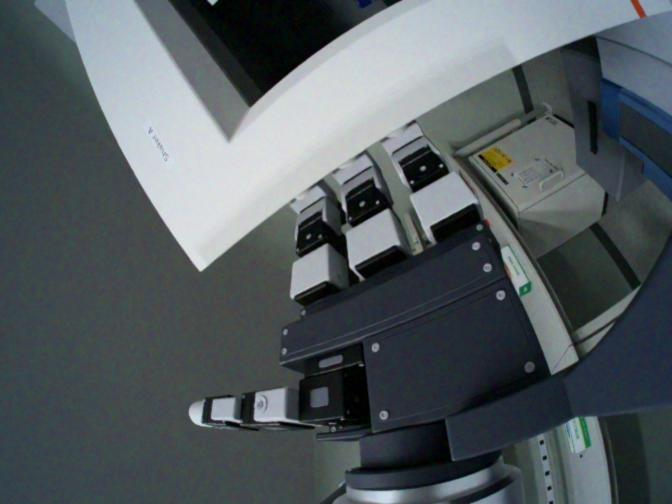

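>>> {"api": "move", "payload": {
  "target": [0,-0.2,0,0,0,0,0.754,0,0.576,-0.609,0.754,0,0.576,-0.609,0.754,0,0.576,-0.609,0.714,0.678,0.226,0.168,0.5,-0.5,0,0,0,0,0,0,0.754,0.05,0.576,0.696,1.0,0,0.752,-0.486,0.754,-0.05,0.576,0.696,-0.571,0.678,-0.674,0.059,0.2,-0.6],
  "speed": 0.15
}}

>>> {"api": "move", "payload": {
  "target": [0,-0.151,-0.028,-0.361,0,0,0.754,0,0.576,0.696,0.754,0,0.576,0.696,0.754,0,0.576,0.696,0.714,0.678,0.226,0.168,0.5,-0.4,0,0,0,0,0,0,0.754,0.05,0.576,0.696,1.0,0,0.752,-0.486,0.754,-0.05,0.576,0.696,-0.571,0.678,-0.674,0.059,0.2,-0.6],
  "speed": 0.3,
  "cameras": ["cam_left_wrist","cam_bench_left"]
}}

Scene clock: 415.27 s.
left_arm: end_effector_position=(+0.2035, +1.4502, +0.5595) hand_goal=(+0.754, +0.000, +0.576, -0.608, +0.754, +0.000, +0.576, -0.608, +0.754, +0.000, +0.576, -0.608, +0.714, +0.678, +0.226, +0.168) hand_measured=(+0.756, -0.002, +0.578, -0.606, +0.756, -0.002, +0.578, -0.604, +0.756, -0.002, +0.578, -0.606, +0.712, +0.678, +0.228, +0.166) hand_current_ma=(+1, -1, +2, +2, +1, -1, +2, +2, +1, -1, +2, +2, -1, +0, +1, -2) hand_state=(goal, goal, goal, goal, goal, goal, goal, goal, goal, goal, goal, goal, goal, goal, goal, goal) hand_current_limit=0.50 hand_speed=-0.50 end_effector_quat_wxyz=(+0.500, -0.501, -0.498, -0.501) | right_arm: end_effector_position=(+0.4983, -1.3504, +0.4543) hand_goal=(+0.754, +0.050, +0.576, +0.696, +1.000, +0.000, +0.752, -0.486, +0.754, -0.050, +0.576, +0.696, -0.570, +0.678, -0.674, +0.060) hand_measured=(+0.750, +0.046, +0.572, +0.694, +0.998, +0.002, +0.748, -0.488, +0.754, -0.048, +0.578, +0.698, -0.568, +0.678, -0.672, +0.062) hand_current_ma=(-6, -5, -5, -5, -3, +3, -8, -4, +1, +4, +3, +5, +4, -1, +2, +2) hand_state=(goal, goal, goal, goal, goal, goal, goal, goal, goal, goal, goal, goal, goal, goal, goal, goal) hand_current_limit=0.20 hand_speed=-0.60 end_effector_quat_wxyz=(+0.000, -0.122, +0.993, +0.000)
Joint positions: left_arm=[1 4.785 -1.14 -1.88 -3.261 -1.494 -1.568] | right_arm=[-1.4 -0.348 -1.588 1.444 -1.426 -1.571 4.12]
Joint torques (N m): left_arm=[8.53 13.77 12.82 -1 1.56 1.59] | right_arm=[10.23 -28.83 -15.97 -2.59 -0.91 -0.31]
Wrist force (N, zeroed by zero_wrist_force on left_arm): left_arm=[0.8 -0.3 0.2] | right_arm=[0.1 0.0 -0.1]
Wrist torque (N m, zeroed by zero_wrist_force on left_arm): left_arm=[-0.06 -0.04 0.28] | right_arm=[0.05 -0.05 0.05]
Wrist force, peak (N, zeroed by zero_wrist_force on left_arm): left_arm=[0.9 -1.6 0.1] | right_arm=[0.3 -0.3 -0.7]
Hand target: left_arm +0.2035, +1.4502, +0.5595; +0.500, -0.501, -0.498, -0.501 | right_arm +0.4983, -1.3504, +0.4543; +0.000, -0.122, +0.993, +0.000
Off the commanded pose: left_arm 0.000 m, 0 deg | right_arm 0.000 m, 0 deg.
left_rail: position_m=1.000 speed_m_s=0.30 position_status=done
right_rail: position_m=-1.400 speed_m_s=0.60 position_status=done
move: done

Scene clock: 417.90 s.
left_arm: end_effector_position=(+0.1128, +1.4338, +0.5597) hand_goal=(+0.754, +0.000, +0.576, +0.696, +0.754, +0.000, +0.576, +0.696, +0.754, +0.000, +0.576, +0.696, +0.714, +0.678, +0.226, +0.168) hand_measured=(+0.756, -0.002, +0.578, +0.694, +0.756, -0.002, +0.578, +0.692, +0.756, -0.002, +0.578, +0.694, +0.712, +0.678, +0.228, +0.166) hand_current_ma=(+1, -1, +2, -2, +1, -1, +2, -2, +1, -1, +2, -2, -1, +0, +1, -2) hand_state=(goal, goal, goal, goal, goal, goal, goal, goal, goal, goal, goal, goal, goal, goal, goal, goal) hand_current_limit=0.50 hand_speed=-0.40 end_effector_quat_wxyz=(-0.153, +0.691, +0.151, +0.690) | right_arm: end_effector_position=(+0.4983, -1.3504, +0.4543) hand_goal=(+0.754, +0.050, +0.576, +0.696, +1.000, +0.000, +0.752, -0.486, +0.754, -0.050, +0.576, +0.696, -0.570, +0.678, -0.674, +0.060) hand_measured=(+0.750, +0.046, +0.572, +0.694, +0.998, +0.002, +0.748, -0.488, +0.754, -0.048, +0.578, +0.698, -0.568, +0.678, -0.672, +0.062) hand_current_ma=(-6, -5, -5, -5, -3, +3, -8, -4, +1, +4, +3, +5, +4, -1, +2, +2) hand_state=(goal, goal, goal, goal, goal, goal, goal, goal, goal, goal, goal, goal, goal, goal, goal, goal) hand_current_limit=0.20 hand_speed=-0.60 end_effector_quat_wxyz=(+0.000, -0.122, +0.993, +0.000)
Joint positions: left_arm=[1 5.33 -1.621 -1.495 -3.159 0.185 -1.577] | right_arm=[-1.4 -0.348 -1.588 1.444 -1.426 -1.571 4.12]
Joint torques (N m): left_arm=[-6.16 14.36 22.39 -3.38 1.29 1.08] | right_arm=[10.35 -28.46 -15.45 -2.56 -0.98 -0.61]
Wrist force (N, zeroed by zero_wrist_force on left_arm): left_arm=[0.4 -0.6 0.1] | right_arm=[0.0 -0.3 -0.6]
Wrist torque (N m, zeroed by zero_wrist_force on left_arm): left_arm=[-0.09 0.04 0.17] | right_arm=[0.04 -0.04 0.04]
Wrist force, peak (N, zeroed by zero_wrist_force on left_arm): left_arm=[1.4 -0.4 0.4] | right_arm=[0.5 -0.1 -0.7]
Hand target: left_arm +0.1128, +1.4338, +0.5597; -0.153, +0.691, +0.151, +0.690 | right_arm +0.4983, -1.3504, +0.4543; +0.000, -0.122, +0.993, +0.000
Off the commanded pose: left_arm 0.000 m, 0 deg | right_arm 0.000 m, 0 deg.
left_rail: position_m=1.000 speed_m_s=0.30 position_status=done
right_rail: position_m=-1.400 speed_m_s=0.60 position_status=done
move: done
camera_calibration:
cam_left_wrist: T_world_to_cam=[[-0.285963, 0.545552, -0.78778, -0.342343], [-0.87795, 0.180253, 0.443523, -0.451554], [0.383965, 0.818463, 0.427422, -1.33554], [0, 0, 0, 1]] pos_world=[0.0184611, 1.36125, 0.501422]
Images, in order (width x height): cam_bench_left 672x504, cam_left_wrist 672x504.

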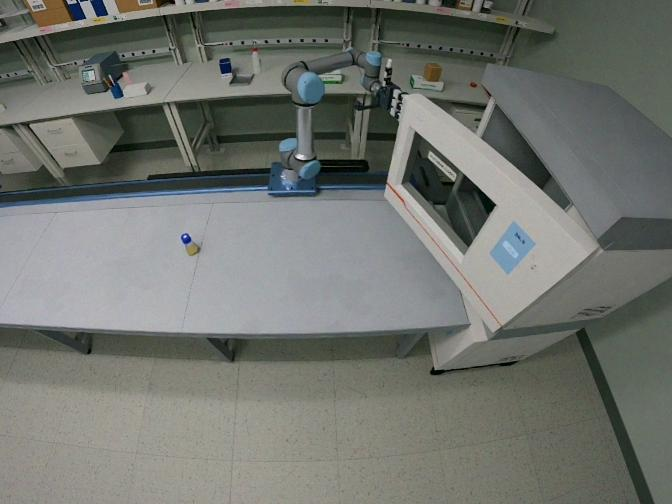

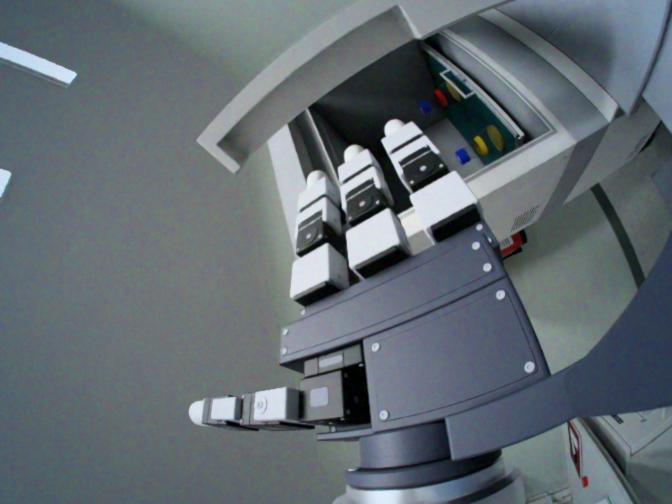

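>>> {"api": "zoom_image", "payload": {
  "camera": "cam_left_wrist",
  "region": [380, 30, 600, 220]
}}

Scaled by 2.291 from the camera's 672x504 image, which has a finer 960x720 frame.

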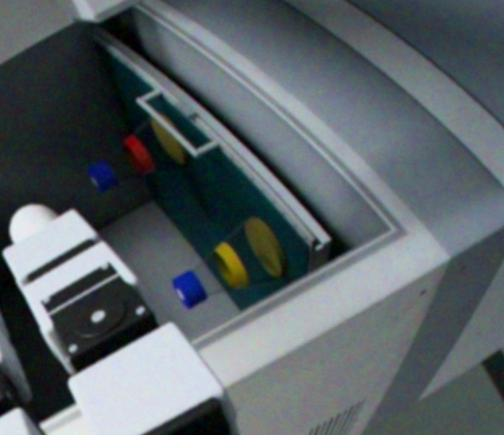

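>>> {"api": "move", "payload": {
  "target": [0,0,0.3,0,0,0,0.754,0,0.576,0.696,0.754,0,0.576,0.696,0.754,0,0.576,0.696,0.714,0.678,0.226,0.168,0.5,-0.4,0,0,0,0,0,0,0.754,0.05,0.576,0.696,1.0,0,0.752,-0.486,0.754,-0.05,0.576,0.696,-0.571,0.678,-0.674,0.059,0.2,-0.6],
  "speed": 0.1,
  "stop_force": 8,
  "cameras": ["cam_left_wrist"]
}}

Scene clock: 421.33 s.
left_arm: end_effector_position=(+0.2762, +1.5093, +0.5594) hand_goal=(+0.754, +0.000, +0.576, +0.696, +0.754, +0.000, +0.576, +0.696, +0.754, +0.000, +0.576, +0.696, +0.714, +0.678, +0.226, +0.168) hand_measured=(+0.756, -0.002, +0.578, +0.694, +0.756, -0.002, +0.578, +0.692, +0.756, -0.002, +0.578, +0.694, +0.712, +0.678, +0.228, +0.166) hand_current_ma=(+1, -1, +2, -2, +1, -1, +2, -2, +1, -1, +2, -2, -1, +0, +1, -2) hand_state=(goal, goal, goal, goal, goal, goal, goal, goal, goal, goal, goal, goal, goal, goal, goal, goal) hand_current_limit=0.50 hand_speed=-0.40 end_effector_quat_wxyz=(-0.153, +0.691, +0.151, +0.690) | right_arm: end_effector_position=(+0.4983, -1.3504, +0.4543) hand_goal=(+0.754, +0.050, +0.576, +0.696, +1.000, +0.000, +0.752, -0.486, +0.754, -0.050, +0.576, +0.696, -0.570, +0.678, -0.674, +0.060) hand_measured=(+0.750, +0.046, +0.572, +0.694, +0.998, +0.002, +0.748, -0.488, +0.754, -0.048, +0.578, +0.698, -0.568, +0.678, -0.672, +0.062) hand_current_ma=(-6, -5, -5, -5, -3, +3, -8, -4, +1, +4, +3, +5, +4, -1, +2, +2) hand_state=(goal, goal, goal, goal, goal, goal, goal, goal, goal, goal, goal, goal, goal, goal, goal, goal) hand_current_limit=0.20 hand_speed=-0.60 end_effector_quat_wxyz=(+0.000, -0.122, +0.993, +0.000)
Joint positions: left_arm=[1 4.922 -1.764 -1.333 -3.193 -0.223 -1.561] | right_arm=[-1.4 -0.348 -1.588 1.444 -1.426 -1.571 4.12]
Joint torques (N m): left_arm=[-6.07 20.29 24.83 -2.68 -1.17 1.7] | right_arm=[9.86 -27.69 -14.67 -2.5 -1.01 -0.32]
Wrist force (N, zeroed by zero_wrist_force on left_arm): left_arm=[0.7 -0.6 0.1] | right_arm=[-0.1 -0.1 -0.2]
Wrist torque (N m, zeroed by zero_wrist_force on left_arm): left_arm=[-0.10 0.02 0.20] | right_arm=[0.05 -0.02 0.04]
Wrist force, peak (N, zeroed by zero_wrist_force on left_arm): left_arm=[1.2 -0.4 0.3] | right_arm=[-0.2 -0.6 -0.7]
Hand target: left_arm +0.2762, +1.5093, +0.5594; -0.153, +0.691, +0.151, +0.690 | right_arm +0.4983, -1.3504, +0.4543; +0.000, -0.122, +0.993, +0.000
Off the commanded pose: left_arm 0.000 m, 0 deg | right_arm 0.000 m, 0 deg.
left_rail: position_m=1.000 speed_m_s=0.30 position_status=done
right_rail: position_m=-1.400 speed_m_s=0.60 position_status=done
move: done
camera_calibration:
cam_left_wrist: T_world_to_cam=[[-0.285838, 0.545598, -0.787794, -0.337068], [-0.877999, 0.180274, 0.443418, -0.321524], [0.383947, 0.818428, 0.427505, -1.45985], [0, 0, 0, 1]] pos_world=[0.181861, 1.43665, 0.501122]
Images, in order (width x height): cam_left_wrist 672x504.

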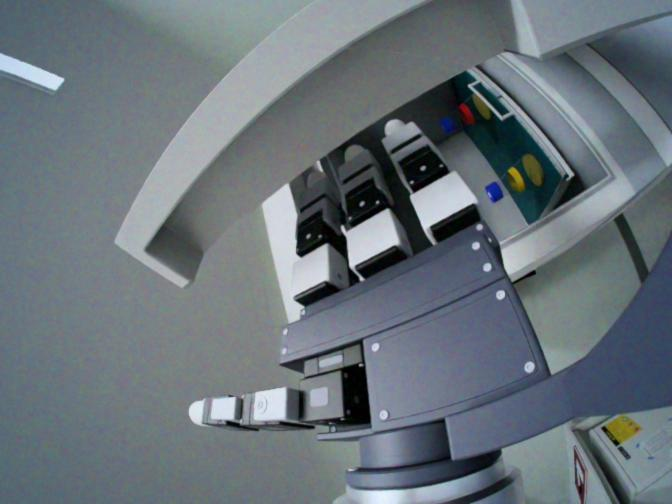

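>>> {"api": "move", "payload": {
  "target": [0,-0.196,0.092,0,0,0,0.754,0,0.576,0.696,0.754,0,0.576,0.696,0.754,0,0.576,0.696,0.714,0.678,0.226,0.168,0.5,-0.4,0,0,0,0,0,0,0.754,0.05,0.576,0.696,1.0,0,0.752,-0.486,0.754,-0.05,0.576,0.696,-0.571,0.678,-0.674,0.059,0.2,-0.6],
  "speed": 0.15
}}

>>> {"api": "execute_actions", "payload": {
  "actions": [
    {"left_rail":{"position_m":0.85,"speed_m_s":0.2,"acceleration_factor":0.4},"steps":200,"until":{"left_rail":{"position_status":["!=","moving"]}}}
  ]
}}

Scene clock: 423.80 s.
left_arm: end_effector_position=(+0.2770, +1.6391, +0.5597) hand_goal=(+0.754, +0.000, +0.576, +0.696, +0.754, +0.000, +0.576, +0.696, +0.754, +0.000, +0.576, +0.696, +0.714, +0.678, +0.226, +0.168) hand_measured=(+0.756, -0.002, +0.578, +0.694, +0.756, -0.002, +0.578, +0.694, +0.756, -0.002, +0.578, +0.694, +0.712, +0.678, +0.228, +0.166) hand_current_ma=(+1, -1, +2, -2, +1, -1, +2, -2, +1, -1, +2, -2, -1, +0, +1, -2) hand_state=(goal, goal, goal, goal, goal, goal, goal, goal, goal, goal, goal, goal, goal, goal, goal, goal) hand_current_limit=0.50 hand_speed=-0.40 end_effector_quat_wxyz=(-0.153, +0.691, +0.151, +0.690) | right_arm: end_effector_position=(+0.4983, -1.3504, +0.4543) hand_goal=(+0.754, +0.050, +0.576, +0.696, +1.000, +0.000, +0.752, -0.486, +0.754, -0.050, +0.576, +0.696, -0.570, +0.678, -0.674, +0.060) hand_measured=(+0.750, +0.046, +0.572, +0.694, +0.998, +0.002, +0.748, -0.488, +0.754, -0.048, +0.578, +0.698, -0.568, +0.678, -0.672, +0.062) hand_current_ma=(-6, -5, -5, -5, -3, +3, -8, -4, +1, +4, +3, +5, +4, -1, +2, +2) hand_state=(goal, goal, goal, goal, goal, goal, goal, goal, goal, goal, goal, goal, goal, goal, goal, goal) hand_current_limit=0.20 hand_speed=-0.60 end_effector_quat_wxyz=(+0.000, -0.122, +0.993, +0.000)
Joint positions: left_arm=[1 4.876 -2.119 -0.838 -3.331 -0.269 -1.563] | right_arm=[-1.4 -0.348 -1.588 1.444 -1.426 -1.571 4.12]
Joint torques (N m): left_arm=[-5.57 33.29 27.28 -2.68 1.4 1.58] | right_arm=[9.35 -28.21 -15.6 -2.53 -0.92 -0.17]
Wrist force (N, zeroed by zero_wrist_force on left_arm): left_arm=[0.8 -0.1 0.1] | right_arm=[-0.1 -0.4 -0.4]
Wrist torque (N m, zeroed by zero_wrist_force on left_arm): left_arm=[-0.05 -0.01 0.20] | right_arm=[0.01 -0.02 0.03]
Wrist force, peak (N, zeroed by zero_wrist_force on left_arm): left_arm=[0.8 -1.1 0.8] | right_arm=[0.0 -0.2 -0.7]
Hand target: left_arm +0.2770, +1.6392, +0.5597; -0.153, +0.691, +0.151, +0.690 | right_arm +0.4983, -1.3504, +0.4543; +0.000, -0.122, +0.993, +0.000
Off the commanded pose: left_arm 0.000 m, 0 deg | right_arm 0.000 m, 0 deg.
left_rail: position_m=1.000 speed_m_s=0.30 position_status=done
right_rail: position_m=-1.400 speed_m_s=0.60 position_status=done
move: done

Scene clock: 425.67 s.
left_arm: end_effector_position=(+0.2770, +1.4892, +0.5597) hand_goal=(+0.754, +0.000, +0.576, +0.696, +0.754, +0.000, +0.576, +0.696, +0.754, +0.000, +0.576, +0.696, +0.714, +0.678, +0.226, +0.168) hand_measured=(+0.756, -0.002, +0.578, +0.694, +0.756, -0.002, +0.578, +0.694, +0.756, -0.002, +0.578, +0.694, +0.712, +0.678, +0.228, +0.166) hand_current_ma=(+1, -1, +2, -2, +1, -1, +2, -2, +1, -1, +2, -2, -1, +0, +1, -2) hand_state=(goal, goal, goal, goal, goal, goal, goal, goal, goal, goal, goal, goal, goal, goal, goal, goal) hand_current_limit=0.50 hand_speed=-0.40 end_effector_quat_wxyz=(-0.153, +0.691, +0.151, +0.690) | right_arm: end_effector_position=(+0.4983, -1.3504, +0.4543) hand_goal=(+0.754, +0.050, +0.576, +0.696, +1.000, +0.000, +0.752, -0.486, +0.754, -0.050, +0.576, +0.696, -0.570, +0.678, -0.674, +0.060) hand_measured=(+0.750, +0.046, +0.572, +0.694, +0.998, +0.002, +0.748, -0.488, +0.754, -0.048, +0.578, +0.698, -0.568, +0.678, -0.672, +0.062) hand_current_ma=(-6, -5, -5, -5, -3, +3, -8, -4, +1, +4, +3, +5, +4, -1, +2, +2) hand_state=(goal, goal, goal, goal, goal, goal, goal, goal, goal, goal, goal, goal, goal, goal, goal, goal) hand_current_limit=0.20 hand_speed=-0.60 end_effector_quat_wxyz=(+0.000, -0.122, +0.993, +0.000)
Joint positions: left_arm=[0.85 4.876 -2.119 -0.838 -3.332 -0.269 -1.563] | right_arm=[-1.4 -0.348 -1.588 1.444 -1.426 -1.571 4.12]
Joint torques (N m): left_arm=[-2.28 36.45 21.06 -1.67 0.78 1.51] | right_arm=[10.05 -27.7 -15.05 -2.43 -1 -0.2]
Wrist force (N, zeroed by zero_wrist_force on left_arm): left_arm=[1.0 -0.6 -0.1] | right_arm=[0.1 -0.4 -0.1]
Wrist torque (N m, zeroed by zero_wrist_force on left_arm): left_arm=[-0.09 -0.04 0.22] | right_arm=[0.00 -0.06 0.05]
Wrist force, peak (N, zeroed by zero_wrist_force on left_arm): left_arm=[0.3 -1.2 0.8] | right_arm=[0.3 -0.4 -0.8]
Hand target: left_arm +0.2770, +1.4892, +0.5597; -0.153, +0.691, +0.151, +0.690 | right_arm +0.4983, -1.3504, +0.4543; +0.000, -0.122, +0.993, +0.000
Off the commanded pose: left_arm 0.000 m, 0 deg | right_arm 0.000 m, 0 deg.
left_rail: position_m=0.850 speed_m_s=0.20 position_status=done
right_rail: position_m=-1.400 speed_m_s=0.60 position_status=done

>>> {"api": "move", "payload": {
  "target": [
    [0,0.2757,0.035,0.0556,0,0,0.754,0,0.576,0.696,0.754,0,0.576,0.696,0.754,0,0.576,0.696,0.714,0.678,0.226,0.168,0.5,-0.4,0,0,0,0,0,0,0.754,0.05,0.576,0.696,1.0,0,0.752,-0.486,0.754,-0.05,0.576,0.696,-0.571,0.678,-0.674,0.059,0.2,-0.6],
    [0,0.492,0.1087,0.1111,0,0,0.754,0,0.576,0.696,0.754,0,0.576,0.696,0.754,0,0.576,0.696,0.714,0.678,0.226,0.168,0.5,-0.4,0,0,0,0,0,0,0.754,0.05,0.576,0.696,1.0,0,0.752,-0.486,0.754,-0.05,0.576,0.696,-0.571,0.678,-0.674,0.059,0.2,-0.6],
    [0,0.692,0.2177,0.1667,0,0,0.754,0,0.576,0.696,0.754,0,0.576,0.696,0.754,0,0.576,0.696,0.714,0.678,0.226,0.168,0.5,-0.4,0,0,0,0,0,0,0.754,0.05,0.576,0.696,1.0,0,0.752,-0.486,0.754,-0.05,0.576,0.696,-0.571,0.678,-0.674,0.059,0.2,-0.6]
  ],
  "speed": 0.12,
  "blend": 0.03,
  "stop_force": 25,
  "cameras": ["cam_left_wrist","cam_bench_left"]
}}

Scene clock: 431.00 s.
left_arm: end_effector_position=(+0.5697, +1.1670, +0.5583) hand_goal=(+0.754, +0.000, +0.576, +0.696, +0.754, +0.000, +0.576, +0.696, +0.754, +0.000, +0.576, +0.696, +0.714, +0.678, +0.226, +0.168) hand_measured=(+0.756, -0.002, +0.580, +0.696, +0.756, -0.002, +0.578, +0.694, +0.756, -0.002, +0.578, +0.694, +0.712, +0.678, +0.228, +0.166) hand_current_ma=(+2, -1, +2, +0, +1, -1, +1, -2, +1, -1, +1, -2, -1, +0, +1, -2) hand_state=(goal, goal, goal, goal, goal, goal, goal, goal, goal, goal, goal, goal, goal, goal, goal, goal) hand_current_limit=0.50 hand_speed=-0.40 end_effector_quat_wxyz=(-0.326, +0.628, +0.324, +0.627) | right_arm: end_effector_position=(+0.4983, -1.3504, +0.4543) hand_goal=(+0.754, +0.050, +0.576, +0.696, +1.000, +0.000, +0.752, -0.486, +0.754, -0.050, +0.576, +0.696, -0.570, +0.678, -0.674, +0.060) hand_measured=(+0.750, +0.046, +0.572, +0.694, +0.998, +0.002, +0.748, -0.488, +0.754, -0.048, +0.578, +0.698, -0.568, +0.678, -0.672, +0.062) hand_current_ma=(-6, -5, -5, -5, -3, +3, -8, -4, +1, +4, +3, +5, +4, -1, +2, +2) hand_state=(goal, goal, goal, goal, goal, goal, goal, goal, goal, goal, goal, goal, goal, goal, goal, goal) hand_current_limit=0.20 hand_speed=-0.60 end_effector_quat_wxyz=(+0.000, -0.122, +0.993, +0.000)
Joint positions: left_arm=[0.85 3.925 -1.558 -1.563 -3.162 -1.743 -1.567] | right_arm=[-1.4 -0.348 -1.588 1.444 -1.426 -1.571 4.12]
Joint torques (N m): left_arm=[-4.98 13.41 26.79 -0.99 -1.06 -1.92] | right_arm=[10.4 -28.65 -15.29 -2.44 -1 0]
Wrist force (N, zeroed by zero_wrist_force on left_arm): left_arm=[0.8 -0.2 0.4] | right_arm=[0.5 -0.1 -0.3]
Wrist torque (N m, zeroed by zero_wrist_force on left_arm): left_arm=[-0.06 -0.03 0.26] | right_arm=[0.06 -0.10 0.09]
Wrist force, peak (N, zeroed by zero_wrist_force on left_arm): left_arm=[1.0 -12.1 -2.9] | right_arm=[0.1 -0.1 -0.9]
Hand target: left_arm +0.5697, +1.1670, +0.5583; -0.326, +0.628, +0.324, +0.627 | right_arm +0.4983, -1.3504, +0.4543; +0.000, -0.122, +0.993, +0.000
Off the commanded pose: left_arm 0.000 m, 0 deg | right_arm 0.000 m, 0 deg.
left_rail: position_m=0.850 speed_m_s=0.20 position_status=done
right_rail: position_m=-1.400 speed_m_s=0.60 position_status=done
move: done
camera_calibration:
cam_left_wrist: T_world_to_cam=[[-0.519828, 0.330731, -0.787653, 0.316586], [-0.850784, -0.283653, 0.442389, 0.524896], [-0.0771082, 0.900088, 0.428831, -1.12532], [0, 0, 0, 1]] pos_world=[0.524372, 1.05707, 0.499723]
Images, in order (width x height): cam_bench_left 672x504, cam_left_wrist 672x504.

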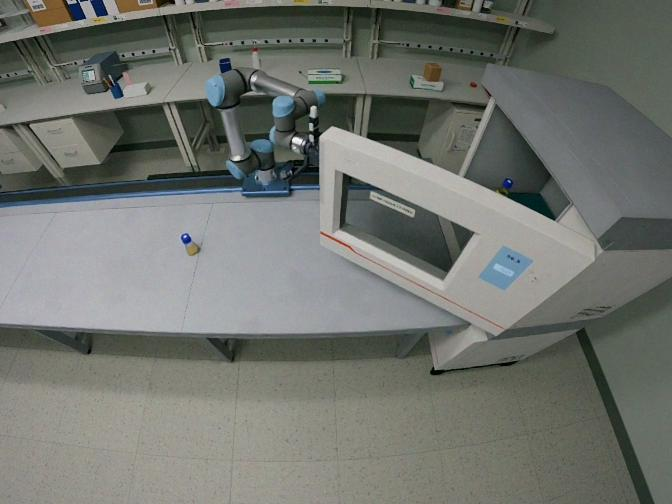

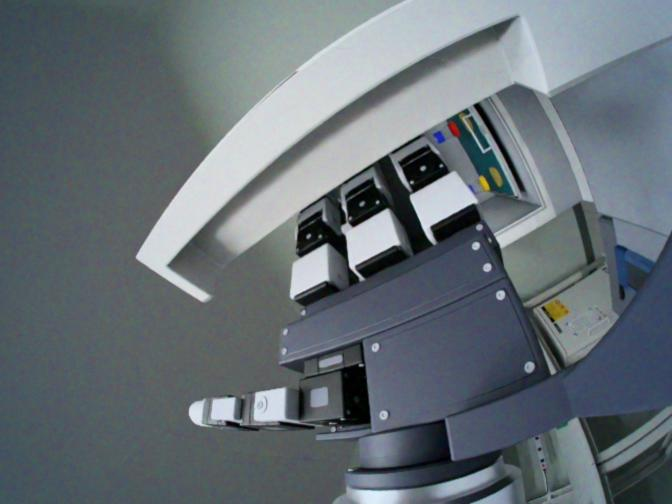

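>>> {"api": "zoom_image", "payload": {
  "camera": "cam_bench_left",
  "region": [440, 130, 620, 250]
}}

>>> {"api": "zoom_image", "payload": {
  "camera": "cam_left_wrist",
  "region": [400, 80, 560, 240]
}}

Scaled by 2.800 from the camera's 672x504 image, which has a finer 960x720 frame.

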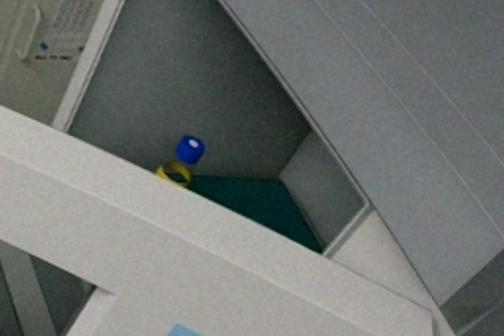

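Scaled by 3.150 from the camera's 672x504 image, which has a finer 960x720 frame.

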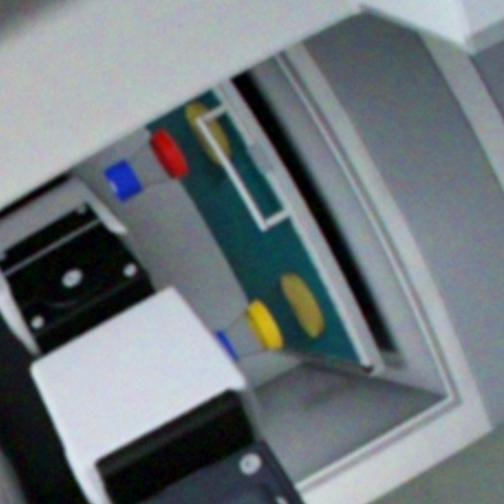

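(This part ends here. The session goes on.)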